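# Close the toy oven door with two robot arms

## Task

Shut the toy oven's door and release it, with the oven still standing upright at the end. None of the toy-food baskets, the small tea boxes, the wire rack or the small red box may end up tipped over.

## Robot and tools

Robot: two arms, left_arm and right_arm, each ending in a five-finger hand. The left hand mirrors the right. Base poses in the scene frame: left_arm (+0.022, +0.346, +0.002) m, quat_wxyz (+1.000, 0, 0, +0.007); right_arm (-0.022, -0.277, +0.002) m, quat_wxyz (+1.000, 0, 0, +0.018). A post fixed to the floor stands behind the arms. Loose objects may now and then get a brief shove.

Scene frame: origin at table-top height, halfway between the nominal bases. +z is up, +x points out over the table, and +y points toward left_arm. Image left and right do not match the arm names. Hand poses, results and offset axes all use this frame.

Hand point: a point fixed to the palm, 0.05 m in front of it and 0.15 m from the wrist mount along the fingers. Its +z runs along the straight fingers and its +y points out of the palm. On the right hand +x points across the palm away from the thumb; on the left hand +x points toward the thumb. Straight fingers reach 0.06 to 0.07 m past the point and lie 0.06 m behind it along -y. A wrist bracket on the little-finger side sticks out up to 0.10 m across the palm and can strike things.

One row is 28 numbers, each in [-1, 1], covering both arms in this order:
- left_arm dx, dy, dz, rx, ry, rz
- left hand: little, ring, middle, index, thumb_bend, thumb_turn, force_limit, speed
- the same 14 for right_arm and its hand.
The six pose numbers are offsets from that arm's Hand target as it stood when the action or move began. They run along the scene axes, and the turn is about the Hand target's position. 1.0 equals 0.6 m or 180 degrees, and rx, ry, rz form one rotation vector. Rows inside one action or one move list do not add up; each counts from the same start. Six zeros ask nothing new of that arm.

The hand numbers are absolute targets, not offsets. For fingers and thumb_bend, -1 is straight and +1 is curled. For thumb_turn, -1 puts the thumb beside the palm and +1 puts it opposite the fingers. force_limit runs from about 0 N at -1 to 10 N at +1 (15 N for the two thumb motors). speed rises from near zero at -1 to full at +0.48 and stays full above that; a full finger stroke takes 0.49 s. No value means 'unchanged': repeat the last hand numbers actually sent. If a hand has not been sent any yet, use its hand_measured followed by hand_force_limit and hand_speed. With the thumb in front of the palm, the hand can wrap objects 0.035 to 0.065 m thick, or handles down to about 0.025 m. Close at speed -0.94 or lower for a gentle grip.

Tools:
- execute_actions(actions, cameras): actions is a list of actions. Each action holds up to 15 rows, one per 1/30 s step; a short action repeats its last row up to step 15. Images come back only when actions is empty or cameras names them.
- move(target, speed, blend, blocking, cameras): target is one row, or a list of up to 15 rows. Every row is an offset from the starting Hand targets, not from the previous row. speed is the path's top speed in m/s, 0.002 to 4.3, default 0.25; turns are capped at twice that in rad/s. Give one value, or one per target. blend is a corner radius in m, default 0, which stops at each target. All paths finish together, with a 10 s cap. blocking=false returns after about 0.5 s while the motion continues. The result adds a 'move:' line with the outcome (done, off_target, moving, held, fault) and any limits (paced means the command was clipped, held means a check withheld steps).
- wait(seconds): 0 to 3600; runs the scene and lets a running move go on.
- stop(): brakes a running move.
- zoom_image(camera, region): region is [x0, y0, x1, y1] in pixels, at most 504 by 504, taken from the newest image of that camera.
- show_instructions(): shows the reference pages.
- finished_scene(scene): scene is 1. This ends the scene for good.

Cameras: cam_head_left, cam_head_right, cam_high, cam_left_wrist, cam_right_wrist, each 672x504. Use ["all"] for every camera and [] for none.

Results: end_effector_position (m) and end_effector_quat_wxyz are in the scene frame and may be a few centimetres off. Hand target is the last commanded pose after clipping, and the next offsets start from it. hand_measured, hand_stopped_by and hand_load_n each give six values in motor order. hand_stopped_by reads moving, target, force, stalled or fault. hand_load_n is positive when the finger is pushed open; a lost grip shows as a load near 0. Joint torques, joint velocities, motor temperatures and step positions are also reported.

Control quirks: orientation is clipped each step to within 40 degrees of the measured one. Arms often rest 1 to 3 cm (sometimes 5 cm) short of the command, mostly low, even with nothing touching. If so, send the missing distance as an offset. A blocked arm keeps pushing; to release it, command a target back past the hand point. Joint ranges (rad): waist ±2.880, shoulder 0 to 3.142, elbow 0 to 3.019, wrist pitch -1.693 to 1.571, wrist yaw ±1.571, wrist roll ±2.094.

Avoid: drops, slams, fast or hard contact, and pressing far past the contact point. Do not ram the door once it has stopped. Keep the arms from hitting each other, and never close one hand on the other hand's fingers. Limit finger force. Anything leaving the table means failure. Knocking over the baskets, tea boxes, rack or red box also counts against you. Watch motor heat: a MOTOR HOT warning comes at 85 °C, and at 100 °C the arm drops for 30 to 60 s. Release the door and check the oven is upright before finishing.

Each tool is called after "Emit:" by a JSON object that holds its "api" and its "payload".

Reference images:

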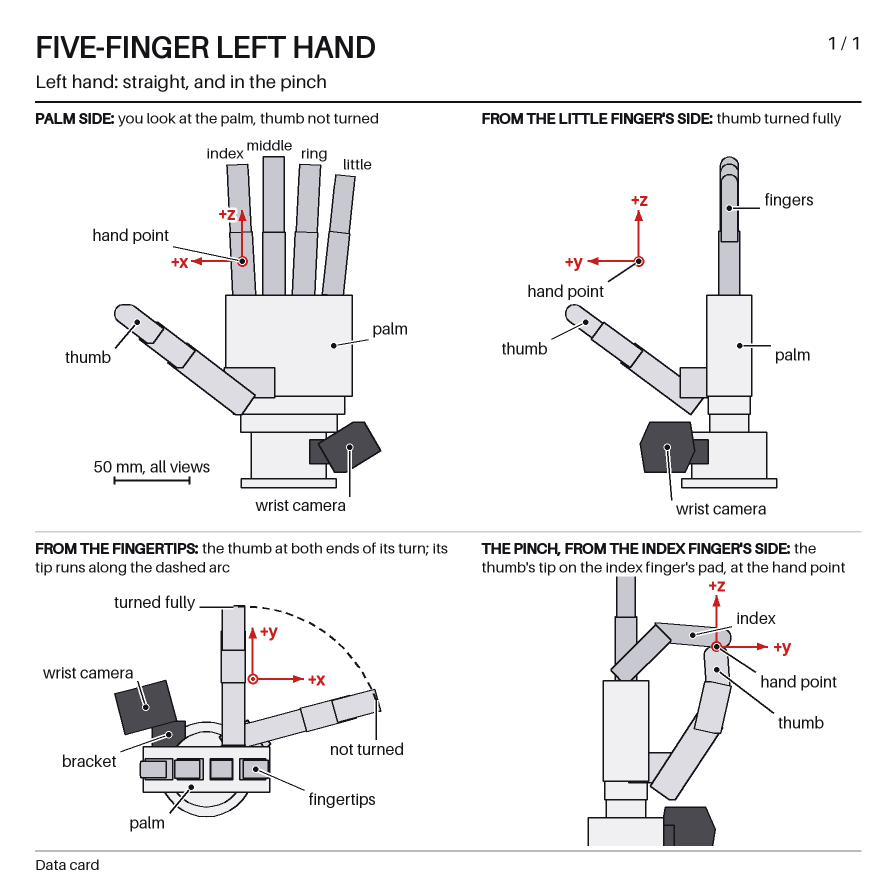

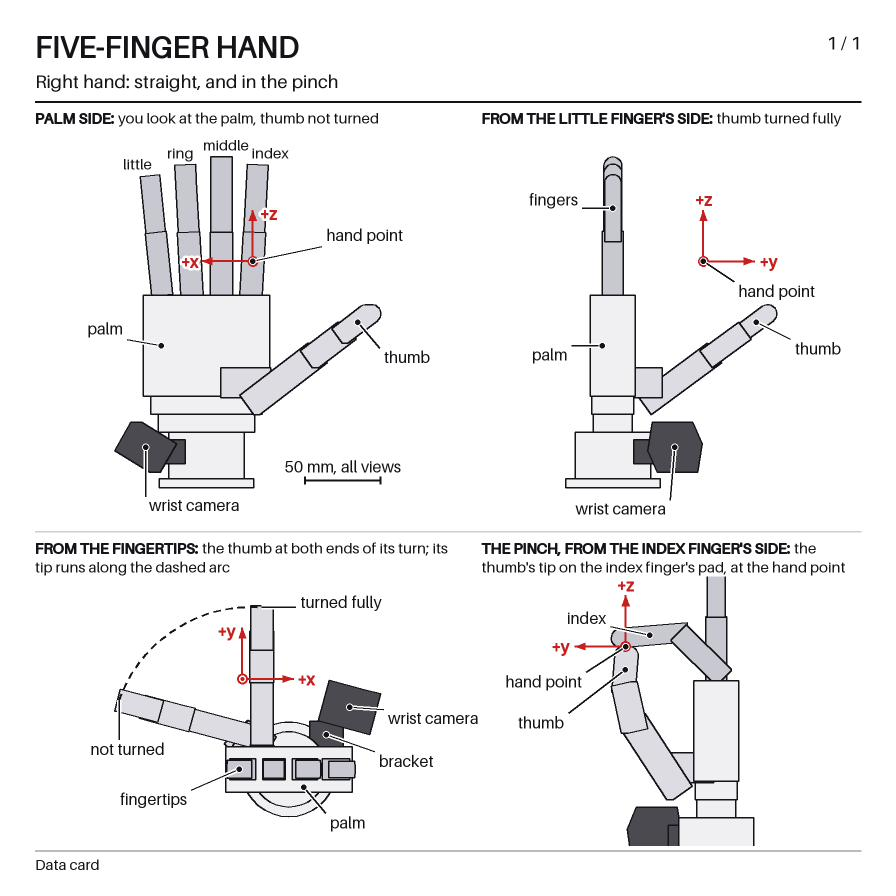

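## Session

Emit:
{"api": "execute_actions", "payload": {"actions": []}}

Scene clock: 0.00 s.
left_arm: end_effector_position=(+0.3693, +0.5330, +0.1116) hand_measured=(-1.000, -1.000, -1.000, -1.000, -1.000, -1.000) hand_load_n=(+0.0, +0.0, +0.0, +0.0, +0.0, +0.0) hand_stopped_by=(target, target, target, target, target, target) hand_force_limit=0.00 hand_speed=-0.80 end_effector_quat_wxyz=(-0.244, +0.797, -0.472, -0.287) | right_arm: end_effector_position=(+0.1637, +0.2891, +0.1862) hand_measured=(-1.000, -1.000, -1.000, -1.000, -1.000, -1.000) hand_load_n=(+0.0, +0.0, +0.0, +0.0, +0.0, +0.0) hand_stopped_by=(target, target, target, target, target, target) hand_force_limit=0.00 hand_speed=-0.80 end_effector_quat_wxyz=(+0.120, -0.646, +0.753, +0.026)
Joint positions: left_arm=[0.224 1.607 1.188 -1.243 -0.768 -0.303] | right_arm=[1.127 1.695 1.555 -1.19 0.058 1.31]
Joint velocities: within noise
Joint torques (N m): no reading
Motor temperatures (°C): left_arm=[28 24 24 26 27 24] | right_arm=[23 25 24 27 27 22]
Heat: left arm: hottest waist 28 °C; right arm: hottest wrist pitch 27 °C.
Hand target: left_arm +0.3757, +0.5345, +0.1147; -0.248, +0.799, -0.470, -0.282 | right_arm +0.1660, +0.2945, +0.1885; +0.124, -0.645, +0.753, +0.028

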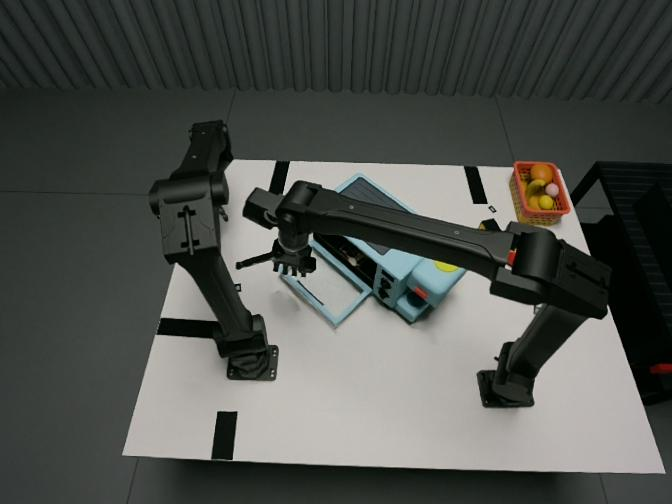

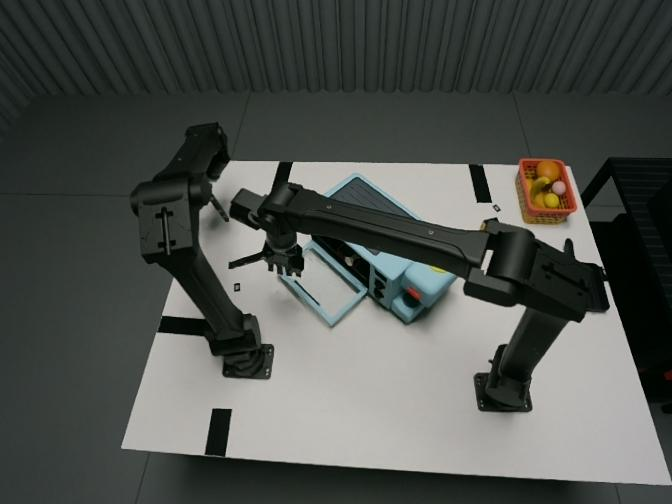

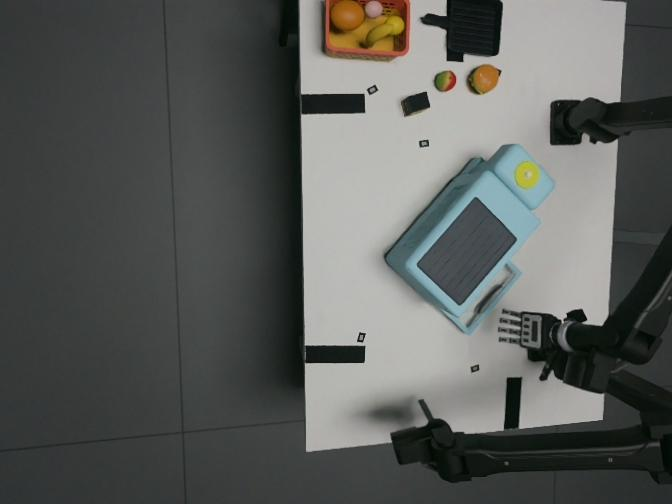

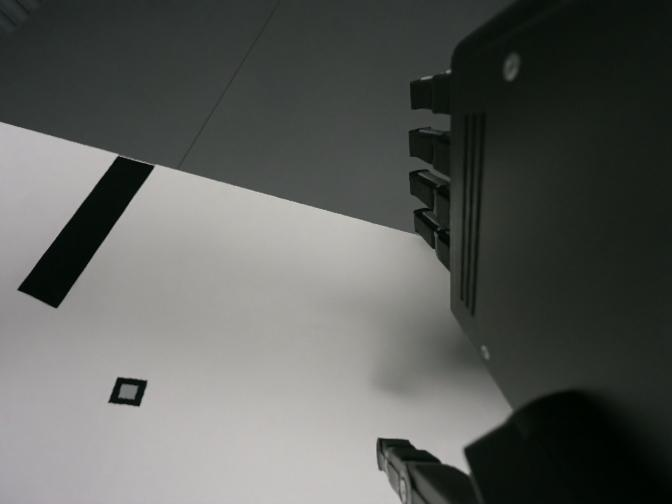

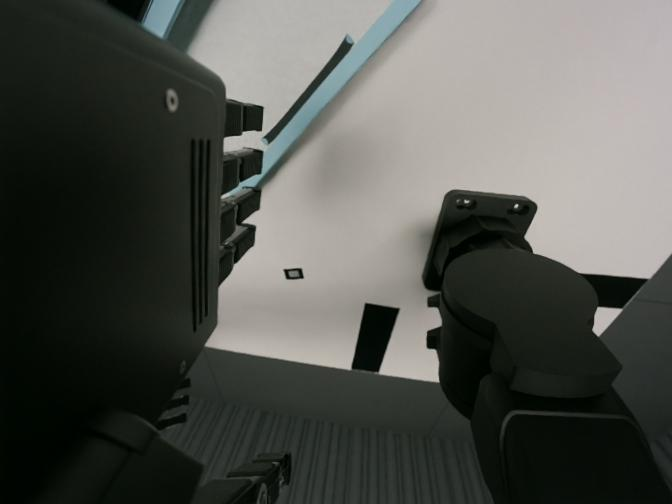

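Emit:
{"api": "zoom_image", "payload": {"camera": "cam_head_left", "region": [220, 150, 500, 360]}}

Emit:
{"api": "zoom_image", "payload": {"camera": "cam_high", "region": [360, 130, 620, 400]}}

Emit:
{"api": "zoom_image", "payload": {"camera": "cam_head_right", "region": [220, 150, 500, 360]}}

Scaled by 1.800.

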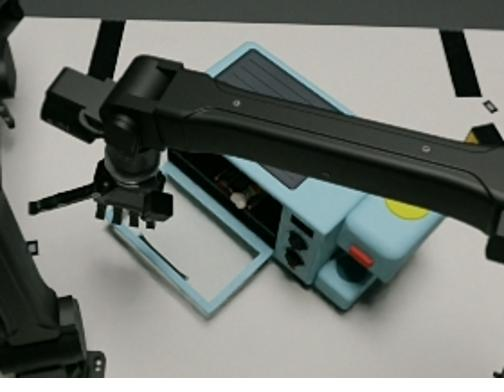

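Scaled by 1.867.

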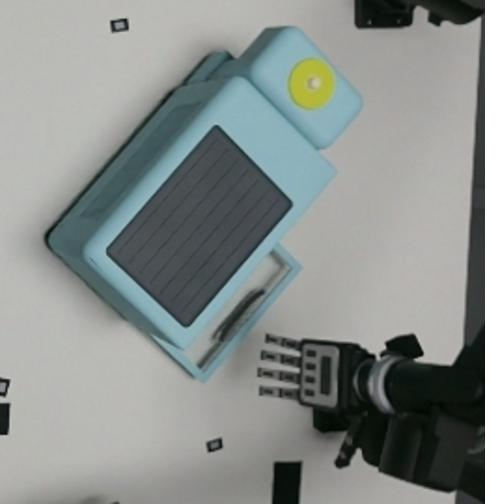

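Scaled by 1.800.

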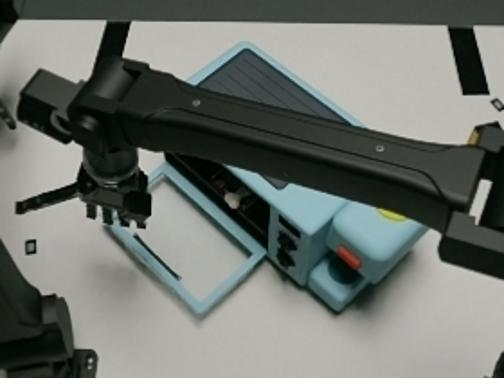

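Emit:
{"api": "zoom_image", "payload": {"camera": "cam_right_wrist", "region": [100, 0, 500, 300]}}

Emit:
{"api": "zoom_image", "payload": {"camera": "cam_high", "region": [380, 240, 560, 400]}}

Emit:
{"api": "zoom_image", "payload": {"camera": "cam_head_left", "region": [250, 200, 450, 350]}}

Emit:
{"api": "zoom_image", "payload": {"camera": "cam_head_right", "region": [250, 200, 450, 350]}}

Scaled by 1.260.

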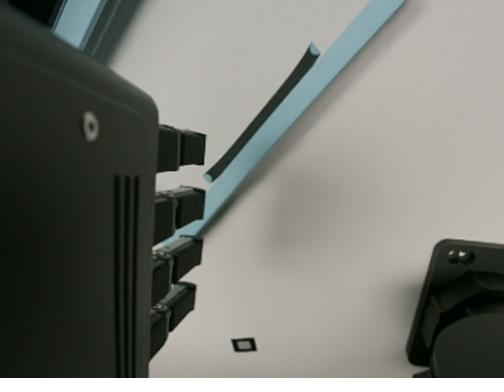

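Scaled by 2.800.

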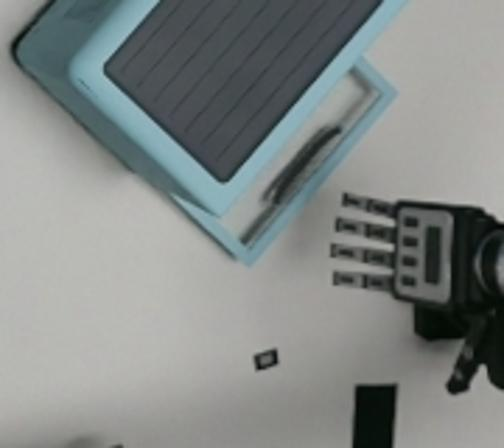

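Scaled by 2.520.

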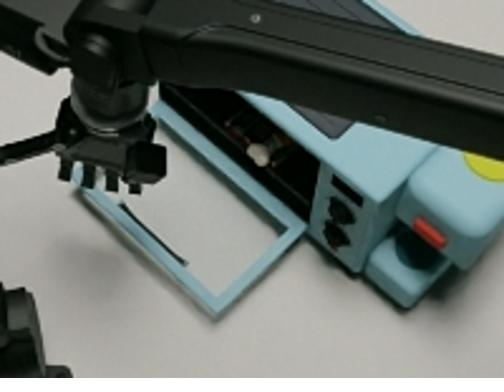

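Scaled by 2.520.

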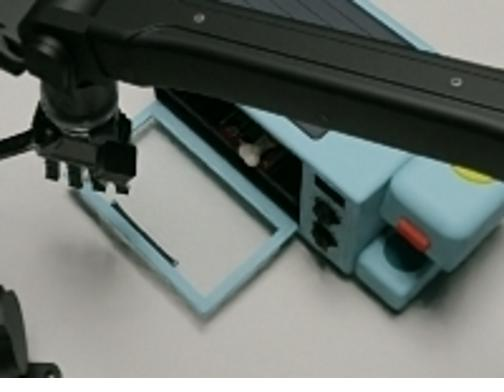

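Emit:
{"api": "move", "payload": {"target": [[0,0,0,0,0,0,-1,-1,-1,-1,-1,-1,0,-0.8,0,0,0.35,0,0,0,-1,-1,-1,-1,-1,-1,0,-0.8],[0,0,0,0,0,0,-1,-1,-1,-1,-1,-1,0,-0.8,0.2,-0.9,0.35,0,0,0,-1,-1,-1,-1,-1,-1,0,-0.8]], "speed": 0.4, "blend": 0.05, "cameras": ["all"]}}

Scene clock: 5.80 s.
left_arm: end_effector_position=(+0.3693, +0.5330, +0.1116) hand_measured=(-1.000, -1.000, -1.000, -1.000, -1.000, -1.000) hand_load_n=(+0.0, -0.5, +0.0, +0.0, +0.0, +0.0) hand_stopped_by=(target, target, target, target, target, target) hand_force_limit=0.00 hand_speed=-0.80 end_effector_quat_wxyz=(-0.244, +0.797, -0.472, -0.287) | right_arm: end_effector_position=(+0.2848, -0.2426, +0.4001) hand_measured=(-1.000, -1.000, -1.000, -1.000, -1.000, -1.000) hand_load_n=(+0.0, +0.0, +0.0, +0.0, +0.0, +0.0) hand_stopped_by=(target, target, target, target, target, target) hand_force_limit=0.00 hand_speed=-0.80 end_effector_quat_wxyz=(+0.197, -0.629, +0.751, -0.035)
Joint positions: left_arm=[0.224 1.607 1.188 -1.243 -0.768 -0.303] | right_arm=[-0.19 1.135 1.552 -1.667 -0.247 0.063]
Joint torques (N m): left_arm=[-0.73 -12.16 10.52 -0.49 -0.7 -0.11] | right_arm=[-0.62 -4.48 10.5 0.8 0.07 -0.13]
Heat: left arm: hottest waist 28 °C; right arm: hottest wrist pitch 27 °C.
Hand target: left_arm +0.3757, +0.5345, +0.1147; -0.248, +0.799, -0.470, -0.282 | right_arm +0.2860, -0.2454, +0.3985; +0.124, -0.645, +0.753, +0.028
Off the commanded pose: left_arm 0.007 m, 1 deg | right_arm 0.004 m, 11 deg.
joint sent to its limit (right arm) — joint 4 (wrist pitch), lower limit. The joint targets are off in orientation, not in position.
move: off_target (right_arm)

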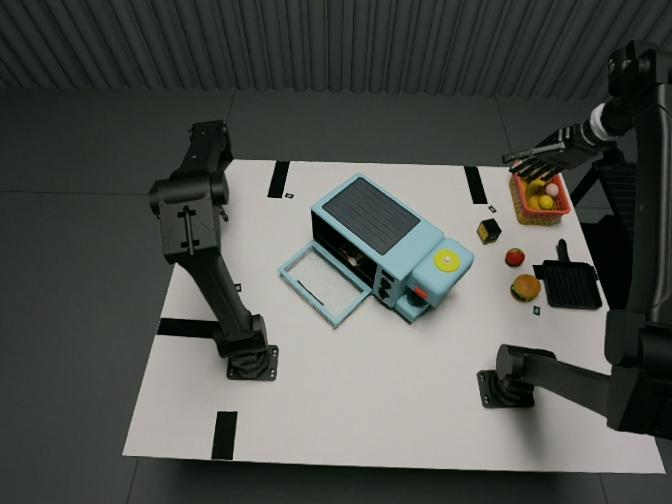

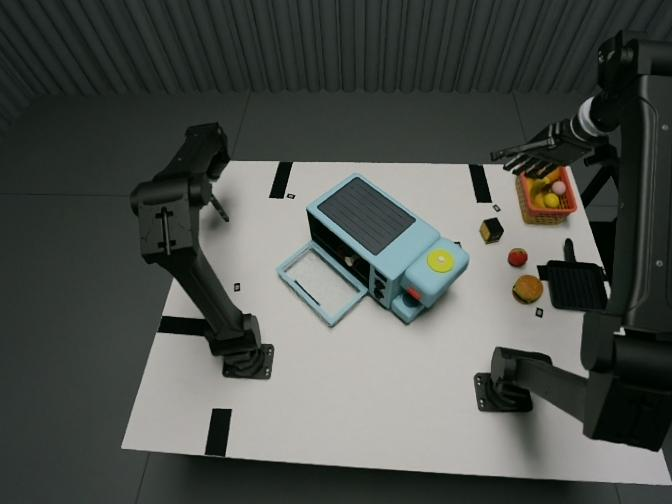

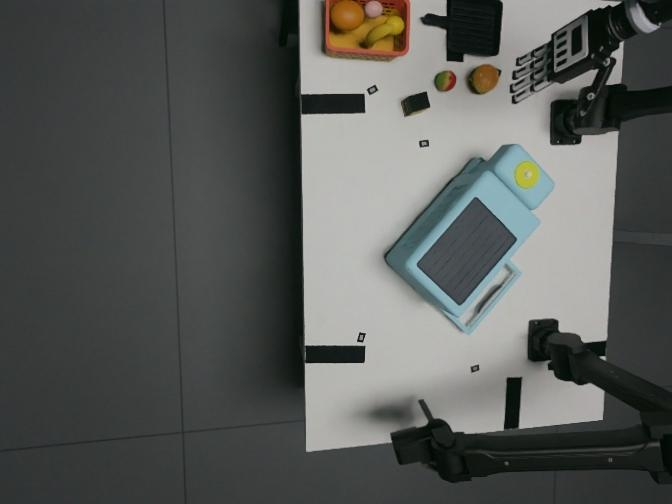

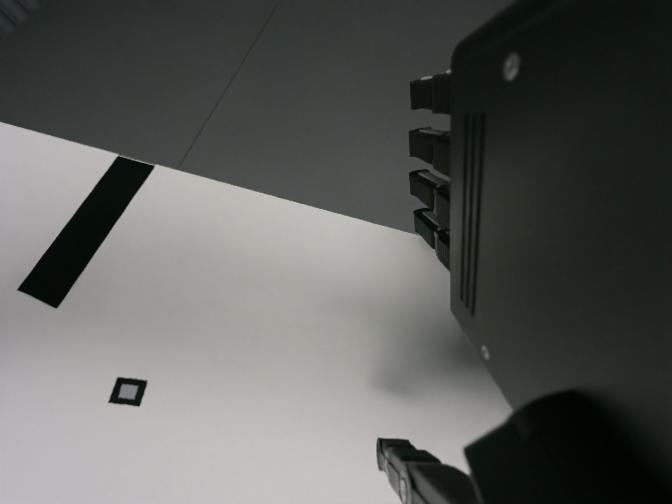

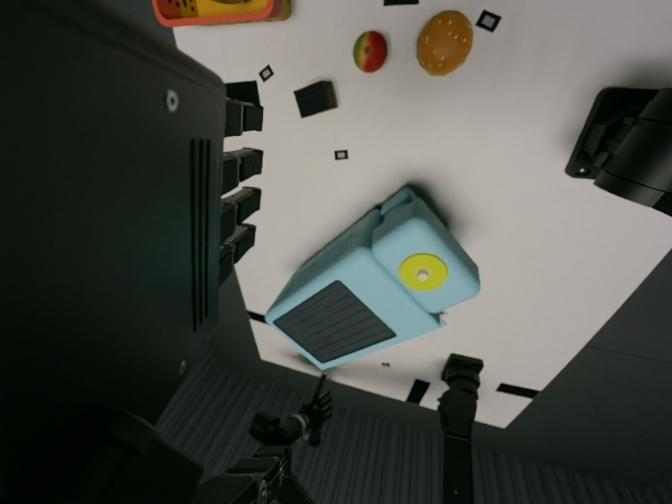

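Emit:
{"api": "zoom_image", "payload": {"camera": "cam_head_left", "region": [260, 160, 500, 340]}}

Emit:
{"api": "zoom_image", "payload": {"camera": "cam_head_right", "region": [260, 160, 500, 340]}}

Emit:
{"api": "zoom_image", "payload": {"camera": "cam_high", "region": [370, 130, 570, 350]}}

Emit:
{"api": "zoom_image", "payload": {"camera": "cam_head_left", "region": [270, 230, 390, 330]}}

Scaled by 2.100.

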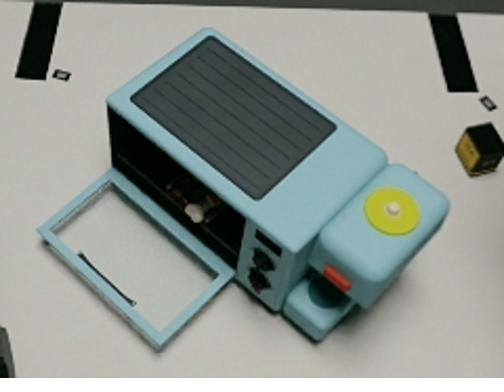

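Scaled by 2.100.

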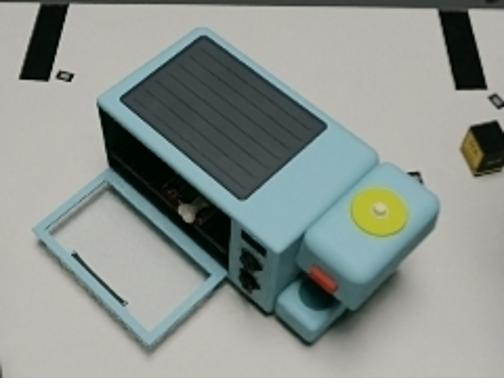

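Scaled by 2.291.

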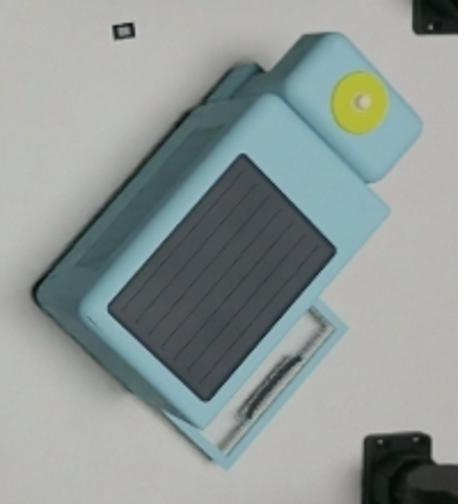

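Scaled by 4.200.

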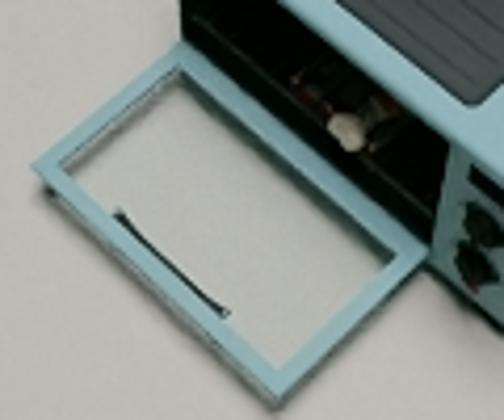

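Emit:
{"api": "move", "payload": {"target": [[0,0,0,0,0,0,-1,-1,-1,-1,-1,-1,0,-0.8,-0.277,0.876,-0.064,-0.086,-0.068,0.826,-1,-1,-1,-1,-1,-1,0,-0.8],[0,0,0,0,0,0,-1,-1,-1,-1,-1,-1,0,-0.8,-0.16,0.926,-0.331,-0.086,-0.068,0.826,0.05,0.05,0.05,0.05,-1,-1,0,-0.5]], "speed": 0.35, "cameras": ["all"]}}

Scene clock: 14.53 s.
left_arm: end_effector_position=(+0.3693, +0.5330, +0.1116) hand_measured=(-1.000, -1.000, -1.000, -1.000, -1.000, -1.000) hand_load_n=(+0.0, +0.0, +0.5, +0.0, +0.0, +0.0) hand_stopped_by=(target, target, target, target, target, target) hand_force_limit=0.00 hand_speed=-0.80 end_effector_quat_wxyz=(-0.244, +0.797, -0.472, -0.287) | right_arm: end_effector_position=(+0.1317, +0.2164, +0.3577) hand_measured=(-1.000, -1.000, -1.000, -1.000, -1.000, -1.000) hand_load_n=(+0.0, +0.0, +0.0, +0.0, +0.0, +0.0) hand_stopped_by=(target, target, target, target, target, target) hand_force_limit=0.00 hand_speed=-0.80 end_effector_quat_wxyz=(-0.122, +0.951, +0.277, +0.061)
Joint positions: left_arm=[0.224 1.607 1.188 -1.243 -0.768 -0.303] | right_arm=[1.271 1.729 2.097 -1.667 -0.023 -0.827]
Joint torques (N m): left_arm=[-0.67 -12.16 10.52 -0.5 -0.7 -0.11] | right_arm=[-0.97 -13.86 9.24 1.13 0.14 0.11]
Heat: left arm: hottest waist 28 °C; right arm: hottest wrist pitch 27 °C.
Hand target: left_arm +0.3757, +0.5345, +0.1147; -0.248, +0.799, -0.470, -0.282 | right_arm +0.1346, +0.2117, +0.3580; -0.121, +0.954, +0.267, +0.060 (not the last commanded pose)
Off the commanded pose: left_arm 0.007 m, 1 deg | right_arm 0.193 m, 24 deg.
move: held (right_arm; a check stopped the path); path passed 0 of 2 targets; target 2's new numbers were not sent; limits=held
pose unreachable (right arm): on one or more control steps of this call, first in action 0 (counted from 0), this arm could not follow its commanded pose, so it was not sent that pose on those steps. It may still have moved: this result reports where it is.
cause: moving toward the commanded pose would bring a part of the arm too close to another arm (a part of this arm just beyond joint 6 (wrist roll) and a part of the left arm just beyond its joint 2 (shoulder), at the place that arm is still heading or pushing toward).

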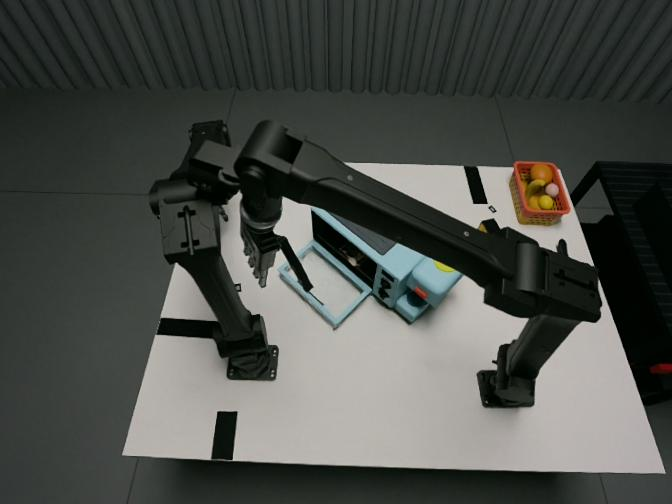

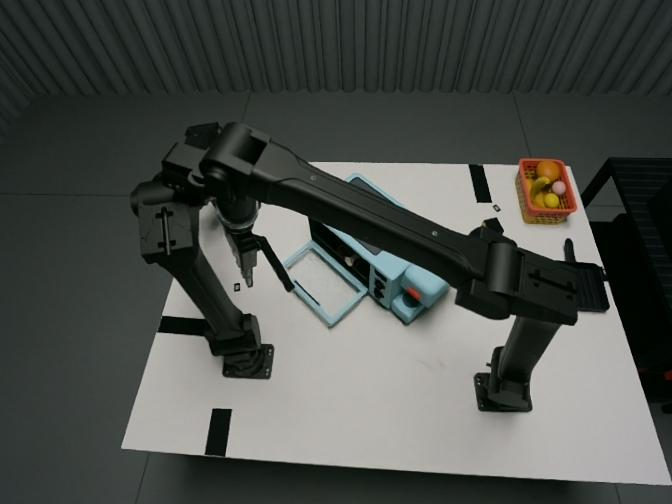

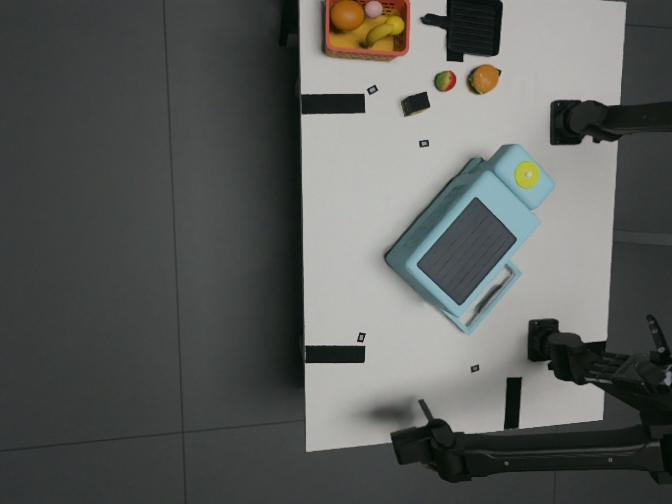

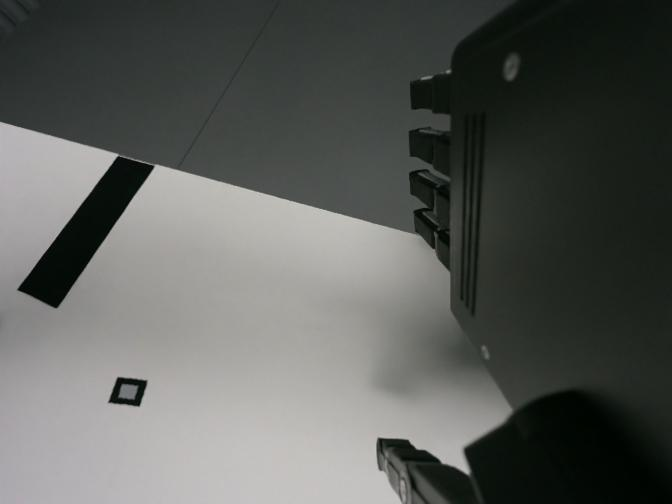

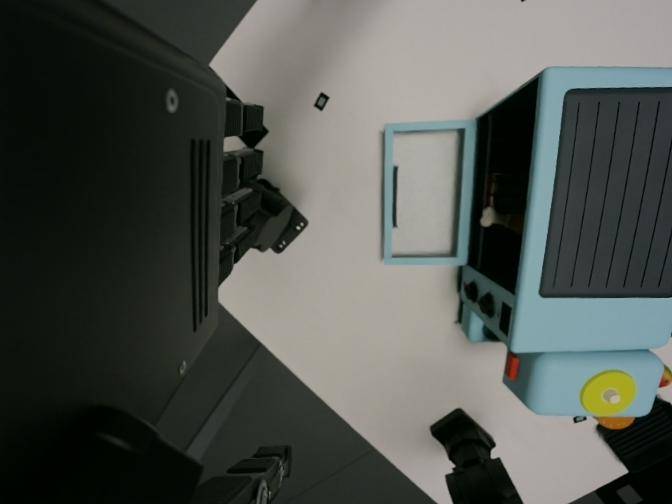

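Emit:
{"api": "move", "payload": {"target": [-0.53,0.695,0.31,0,0,0.33,-1,-1,-1,-1,-1,-1,0,-0.8,0,0,0,0,0,0,-1,-1,-1,-1,-1,-1,0,-0.8], "speed": 0.35, "cameras": ["cam_head_left","cam_high"]}}

Scene clock: 18.87 s.
left_arm: end_effector_position=(+0.0519, +0.9426, +0.2944) hand_measured=(-1.000, -1.000, -1.000, -1.000, -1.000, -1.000) hand_load_n=(+0.0, +0.0, +0.0, +0.0, +0.0, +0.0) hand_stopped_by=(target, target, target, target, target, target) hand_force_limit=0.00 hand_speed=-0.80 end_effector_quat_wxyz=(-0.121, +0.924, -0.027, -0.363) | right_arm: end_effector_position=(+0.1317, +0.2164, +0.3577) hand_measured=(-1.000, -1.000, -1.000, -1.000, -1.000, -1.000) hand_load_n=(+0.0, +0.0, +0.0, +0.0, +0.0, +0.0) hand_stopped_by=(target, target, target, target, target, target) hand_force_limit=0.00 hand_speed=-0.80 end_effector_quat_wxyz=(-0.122, +0.951, +0.276, +0.060)
Joint positions: left_arm=[1.324 2.011 2.256 -1.699 -0.778 -0.128] | right_arm=[1.271 1.729 2.097 -1.667 -0.023 -0.826]
Joint torques (N m): left_arm=[-1.14 -17.79 15.05 -0.55 -0.67 -0.02] | right_arm=[-0.97 -13.86 9.21 1.13 0.14 0.07]
Heat: left arm: hottest waist 28 °C; right arm: hottest elbow 27 °C.
Hand target: left_arm +0.0575, +0.9515, +0.3006; -0.076, +0.927, -0.012, -0.368 | right_arm +0.1346, +0.2117, +0.3580; -0.121, +0.954, +0.267, +0.060
Off the commanded pose: left_arm 0.012 m, 6 deg | right_arm 0.006 m, 1 deg.
joint sent to its limit (left arm) — joint 4 (wrist pitch), lower limit. The joint targets are off in orientation, not in position.
move: off_target (left_arm)

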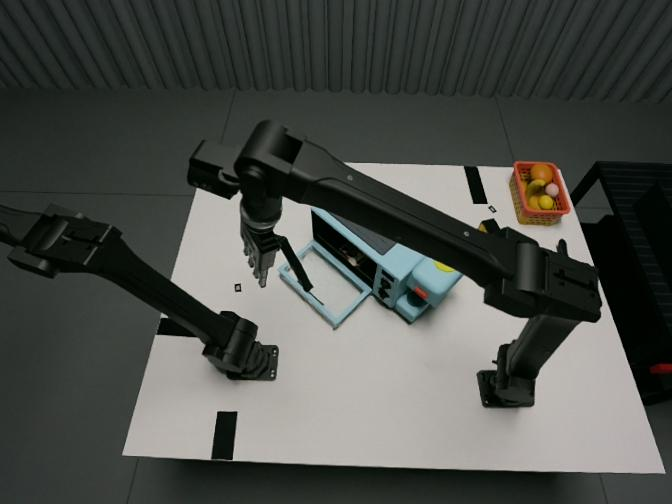

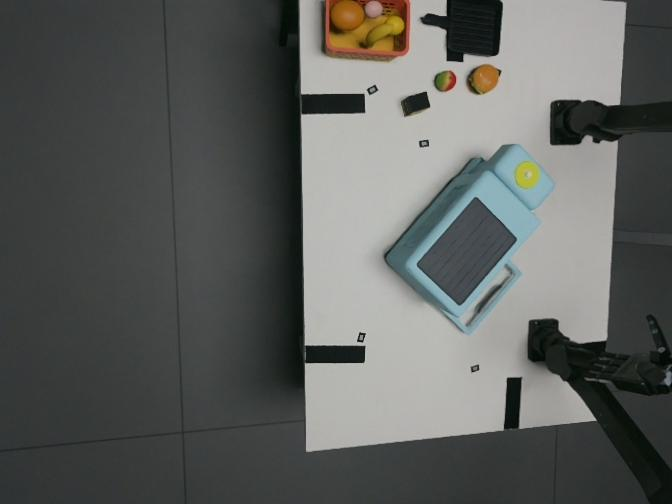

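Emit:
{"api": "move", "payload": {"target": [0,0,0,0,0,0,-1,-1,-1,-1,-1,-1,0,-0.8,0.092,0.164,-0.263,-0.0866,0.001,0.108,0.05,0.05,0.05,0.05,-1,-1,0,-0.3], "speed": 0.2, "cameras": ["all"]}}

Scene clock: 21.57 s.
left_arm: end_effector_position=(+0.0518, +0.9426, +0.2944) hand_measured=(-1.000, -1.000, -1.000, -1.000, -1.000, -1.000) hand_load_n=(+0.0, +0.0, +0.0, +0.0, +0.0, +0.0) hand_stopped_by=(target, target, target, target, target, target) hand_force_limit=0.00 hand_speed=-0.80 end_effector_quat_wxyz=(-0.121, +0.924, -0.027, -0.363) | right_arm: end_effector_position=(+0.1821, +0.3017, +0.1980) hand_measured=(+0.050, +0.050, +0.050, +0.050, -1.000, -1.000) hand_load_n=(+0.5, +0.0, +0.0, +0.0, +0.0, +0.0) hand_stopped_by=(target, target, target, target, target, target) hand_force_limit=0.00 hand_speed=-0.30 end_effector_quat_wxyz=(-0.010, +0.903, +0.429, +0.009)
Joint positions: left_arm=[1.324 2.011 2.256 -1.699 -0.778 -0.127] | right_arm=[1.266 2.121 2.246 -1.669 0.001 -1.155]
Joint torques (N m): left_arm=[-1.14 -17.73 15.05 -0.54 -0.67 0] | right_arm=[-0.79 -16.32 14.08 0.2 0.34 -0.17]
Motor temperatures (°C): left_arm=[28 25 29 26 28 24] | right_arm=[23 26 27 27 26 22]
Heat: left arm: hottest elbow 29 °C; right arm: hottest elbow 27 °C.
Hand target: left_arm +0.0575, +0.9515, +0.3006; -0.076, +0.927, -0.012, -0.368 | right_arm +0.1899, +0.3099, +0.2003; +0.000, +0.903, +0.429, +0.000
Off the commanded pose: left_arm 0.012 m, 6 deg | right_arm 0.012 m, 2 deg.
joint sent to its limit (left arm) — joint 4 (wrist pitch), lower limit. The joint targets are off in orientation, not in position.
joint sent to its limit (right arm) — joint 4 (wrist pitch), lower limit. The joint targets still meet the commanded pose.
move: off_target (right_arm)

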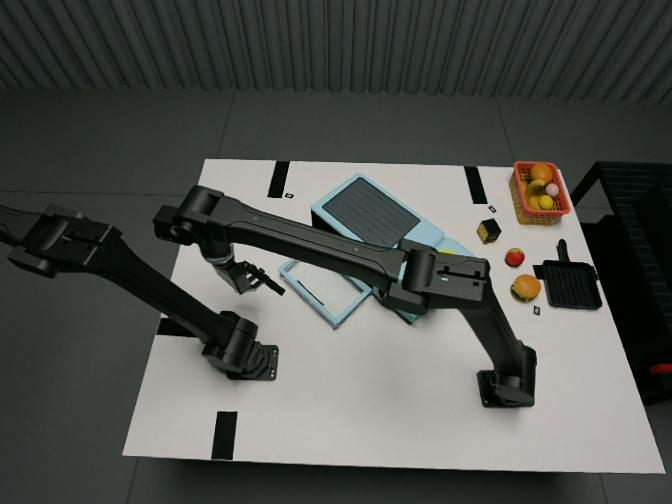

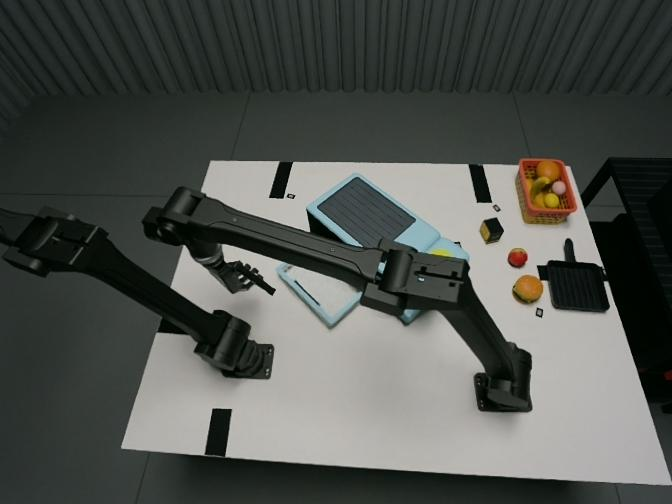

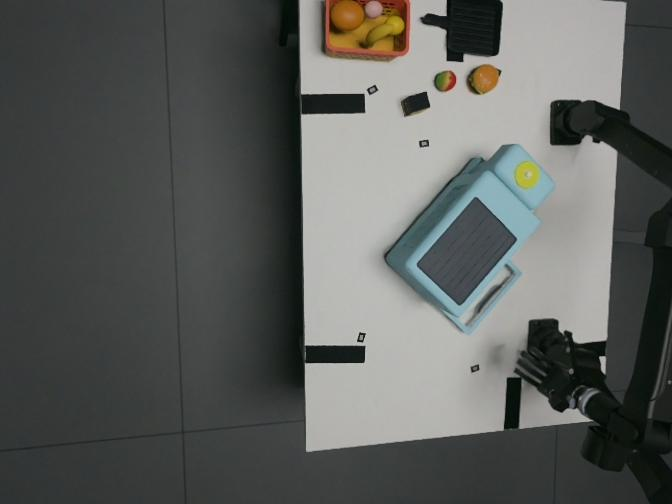

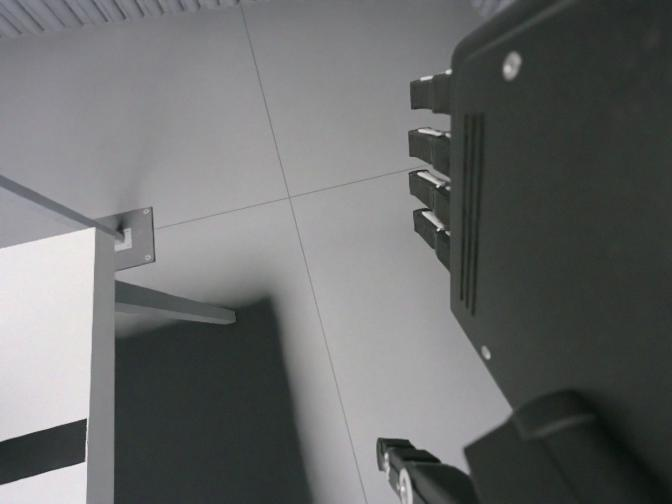

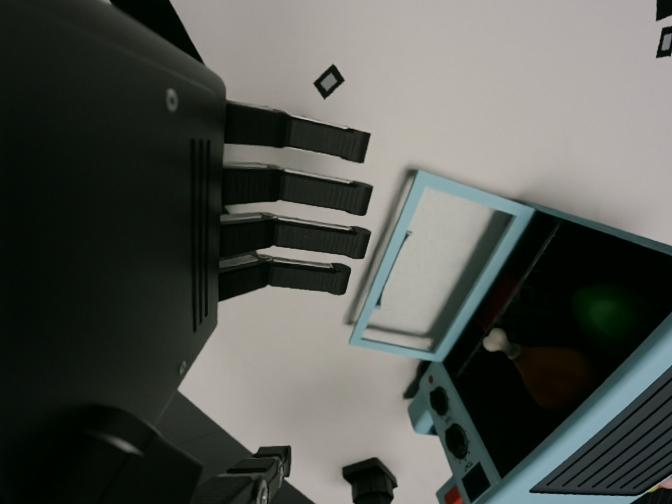

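Emit:
{"api": "move", "payload": {"target": [0,0,0,0,0,0,-1,-1,-1,-1,-1,-1,0,-0.8,0,0,-0.15,0,0,0,0.05,0.05,0.05,0.05,-1,-1,0,-0.3], "speed": 0.15, "cameras": ["cam_right_wrist","cam_head_left"]}}

Scene clock: 24.80 s.
left_arm: end_effector_position=(+0.0518, +0.9426, +0.2944) hand_measured=(-1.000, -1.000, -1.000, -1.000, -1.000, -1.000) hand_load_n=(+0.0, +0.0, +0.0, +0.0, +0.0, +0.0) hand_stopped_by=(target, target, target, target, target, target) hand_force_limit=0.00 hand_speed=-0.80 end_effector_quat_wxyz=(-0.121, +0.924, -0.027, -0.363) | right_arm: end_effector_position=(+0.1849, +0.3116, +0.1306) hand_measured=(+0.050, +0.050, +0.050, +0.050, -1.000, -1.000) hand_load_n=(+0.0, +0.0, +0.0, +0.0, +0.0, +0.0) hand_stopped_by=(target, target, target, target, target, target) hand_force_limit=0.00 hand_speed=-0.30 end_effector_quat_wxyz=(-0.010, +0.903, +0.430, +0.009)
Joint positions: left_arm=[1.324 2.011 2.256 -1.699 -0.778 -0.127] | right_arm=[1.266 2.147 2.112 -1.508 0.001 -1.156]
Joint torques (N m): left_arm=[-1.14 -17.73 15.05 -0.53 -0.67 -0.01] | right_arm=[-0.91 -16.5 9.4 1.02 0.2 -0.11]
Heat: left arm: hottest elbow 31 °C; right arm: hottest elbow 27 °C.
Hand target: left_arm +0.0575, +0.9515, +0.3006; -0.076, +0.927, -0.012, -0.368 | right_arm +0.1899, +0.3100, +0.1102; +0.000, +0.903, +0.429, +0.000
Off the commanded pose: left_arm 0.012 m, 6 deg | right_arm 0.021 m, 2 deg.
joint sent to its limit (left arm) — joint 4 (wrist pitch), lower limit. The joint targets are off in orientation, not in position.
move: off_target (right_arm)
Images, in order (width x height): cam_head_left 672x504, cam_right_wrist 672x504.

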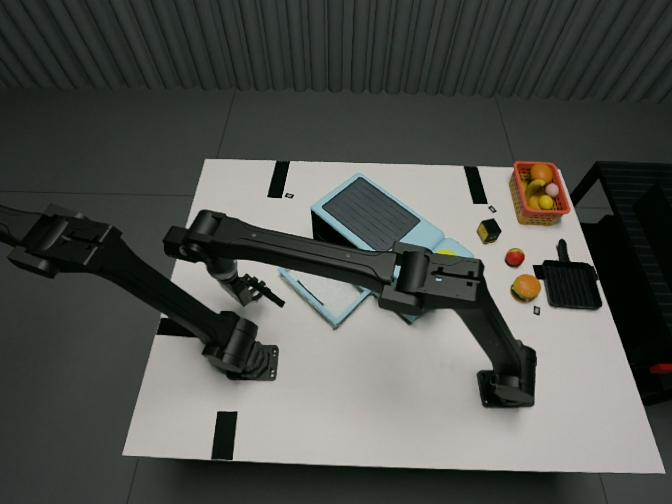

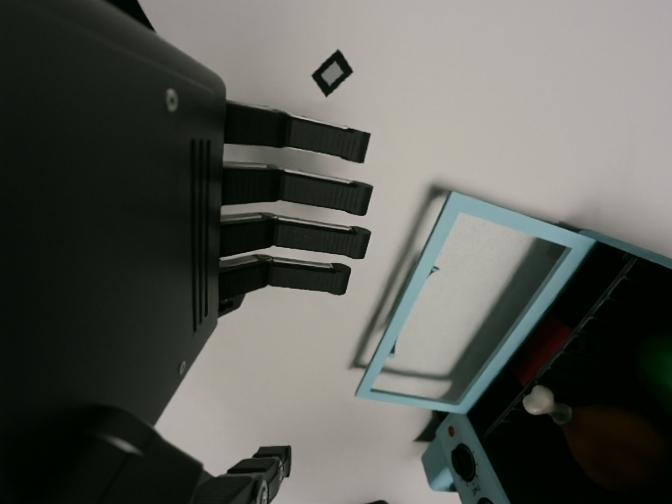

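Emit:
{"api": "move", "payload": {"target": [0,0,0,0,0,0,-1,-1,-1,-1,-1,-1,0,-0.8,0,-0.01,-0.1,0,0,0,0.05,0.05,0.05,0.05,-1,-1,0,-0.3], "speed": 0.1, "cameras": ["cam_right_wrist","cam_head_left","cam_high"]}}

Scene clock: 26.53 s.
left_arm: end_effector_position=(+0.0518, +0.9426, +0.2944) hand_measured=(-1.000, -1.000, -1.000, -1.000, -1.000, -1.000) hand_load_n=(+0.0, +0.0, +0.0, +0.0, +0.0, +0.0) hand_stopped_by=(target, target, target, target, target, target) hand_force_limit=0.00 hand_speed=-0.80 end_effector_quat_wxyz=(-0.121, +0.924, -0.027, -0.363) | right_arm: end_effector_position=(+0.1842, +0.3092, +0.0737) hand_measured=(+0.050, +0.050, +0.050, +0.050, -1.000, -1.000) hand_load_n=(+0.0, +0.0, +0.0, +0.0, +0.0, +0.0) hand_stopped_by=(target, target, target, target, target, target) hand_force_limit=0.00 hand_speed=-0.30 end_effector_quat_wxyz=(-0.013, +0.903, +0.430, +0.012)
Joint positions: left_arm=[1.324 2.011 2.256 -1.699 -0.778 -0.127] | right_arm=[1.266 2.153 1.973 -1.357 0.001 -1.157]
Joint torques (N m): left_arm=[-1.14 -17.79 15.05 -0.54 -0.67 -0.01] | right_arm=[-1.14 -15.91 8.91 1.02 0.2 -0.15]
Heat: left arm: hottest elbow 32 °C; right arm: hottest elbow 27 °C.
Hand target: left_arm +0.0575, +0.9515, +0.3006; -0.076, +0.927, -0.012, -0.368 | right_arm +0.1899, +0.3040, +0.0502; +0.000, +0.903, +0.429, +0.000
Off the commanded pose: left_arm 0.012 m, 6 deg | right_arm 0.025 m, 2 deg.
joint sent to its limit (left arm) — joint 4 (wrist pitch), lower limit. The joint targets are off in orientation, not in position.
move: off_target (right_arm)
Images, in order (width x height): cam_head_left 672x504, cam_high 672x504, cam_right_wrist 672x504.

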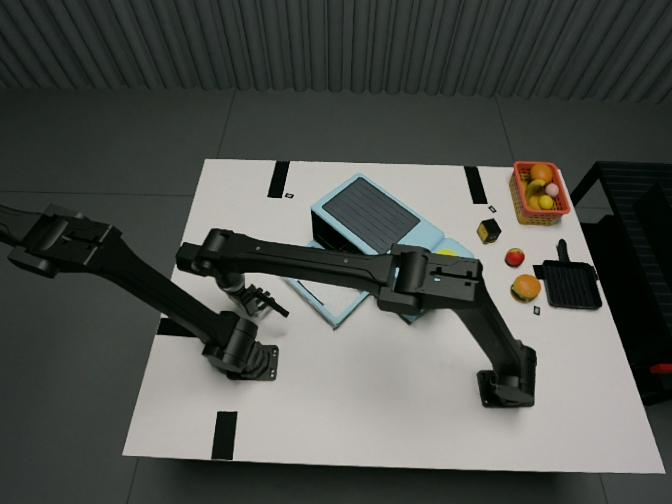

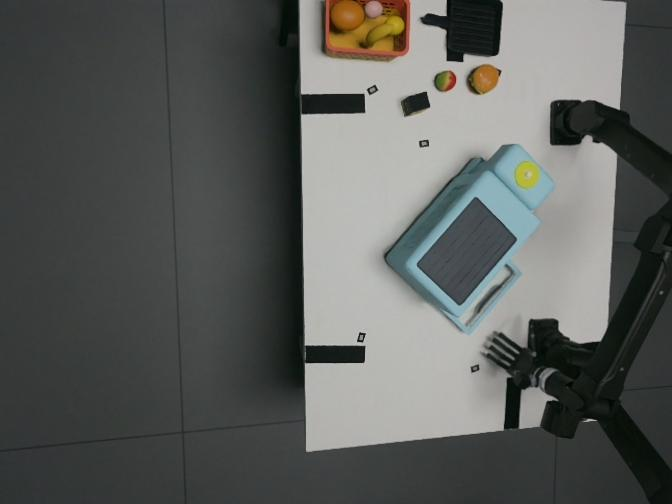

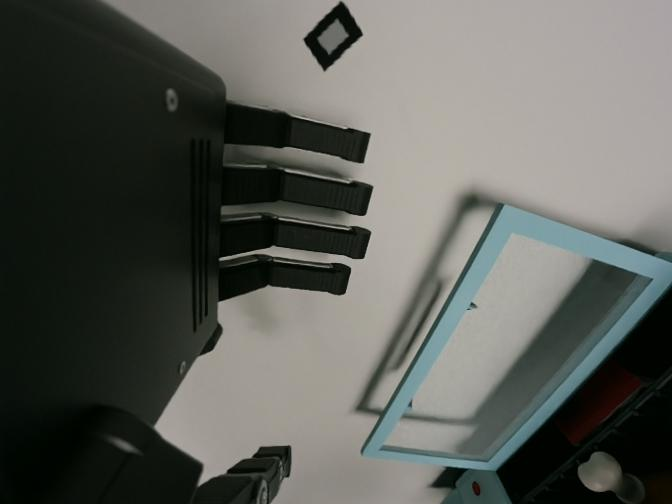

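Emit:
{"api": "move", "payload": {"target": [0,0,0,0,0,0,-1,-1,-1,-1,-1,-1,0,-0.8,0,0,-0.045,0,0,0,0.05,0.05,0.05,0.05,-1,-1,0,-0.3], "speed": 0.06, "cameras": ["cam_right_wrist"]}}

Emit:
{"api": "zoom_image", "payload": {"camera": "cam_right_wrist", "region": [200, 80, 600, 480]}}

Scene clock: 28.10 s.
left_arm: end_effector_position=(+0.0518, +0.9426, +0.2944) hand_measured=(-1.000, -1.000, -1.000, -1.000, -1.000, -1.000) hand_load_n=(+0.0, +0.0, +0.0, +0.0, +0.0, +0.0) hand_stopped_by=(target, target, target, target, target, target) hand_force_limit=0.00 hand_speed=-0.80 end_effector_quat_wxyz=(-0.121, +0.924, -0.027, -0.363) | right_arm: end_effector_position=(+0.1844, +0.3099, +0.0461) hand_measured=(+0.050, +0.050, +0.050, +0.050, -1.000, -1.000) hand_load_n=(+0.0, +0.0, +0.0, +0.0, +0.0, +0.0) hand_stopped_by=(target, target, target, target, target, target) hand_force_limit=0.00 hand_speed=-0.30 end_effector_quat_wxyz=(-0.012, +0.903, +0.430, +0.011)
Joint positions: left_arm=[1.324 2.011 2.256 -1.699 -0.778 -0.127] | right_arm=[1.266 2.174 1.935 -1.299 0.001 -1.157]
Joint torques (N m): left_arm=[-1.14 -17.67 15.04 -0.54 -0.67 -0.01] | right_arm=[-1.08 -16.09 8.9 1.05 0.2 -0.13]
Heat: left arm: hottest elbow 33 °C; right arm: hottest elbow 28 °C.
Hand target: left_arm +0.0575, +0.9515, +0.3006; -0.076, +0.927, -0.012, -0.368 | right_arm +0.1899, +0.3039, +0.0232; +0.000, +0.903, +0.429, +0.000
Off the commanded pose: left_arm 0.012 m, 6 deg | right_arm 0.024 m, 2 deg.
joint sent to its limit (left arm) — joint 4 (wrist pitch), lower limit. The joint targets are off in orientation, not in position.
move: off_target (right_arm)

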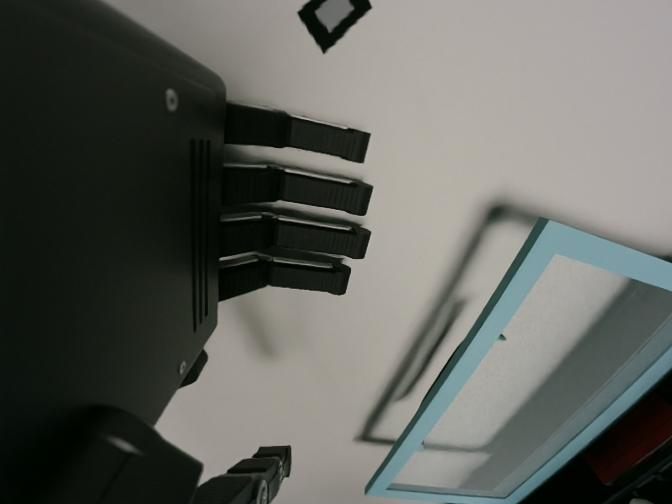

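Scaled by 1.260.

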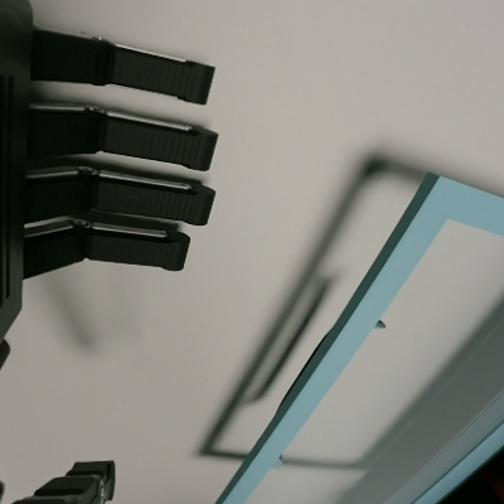

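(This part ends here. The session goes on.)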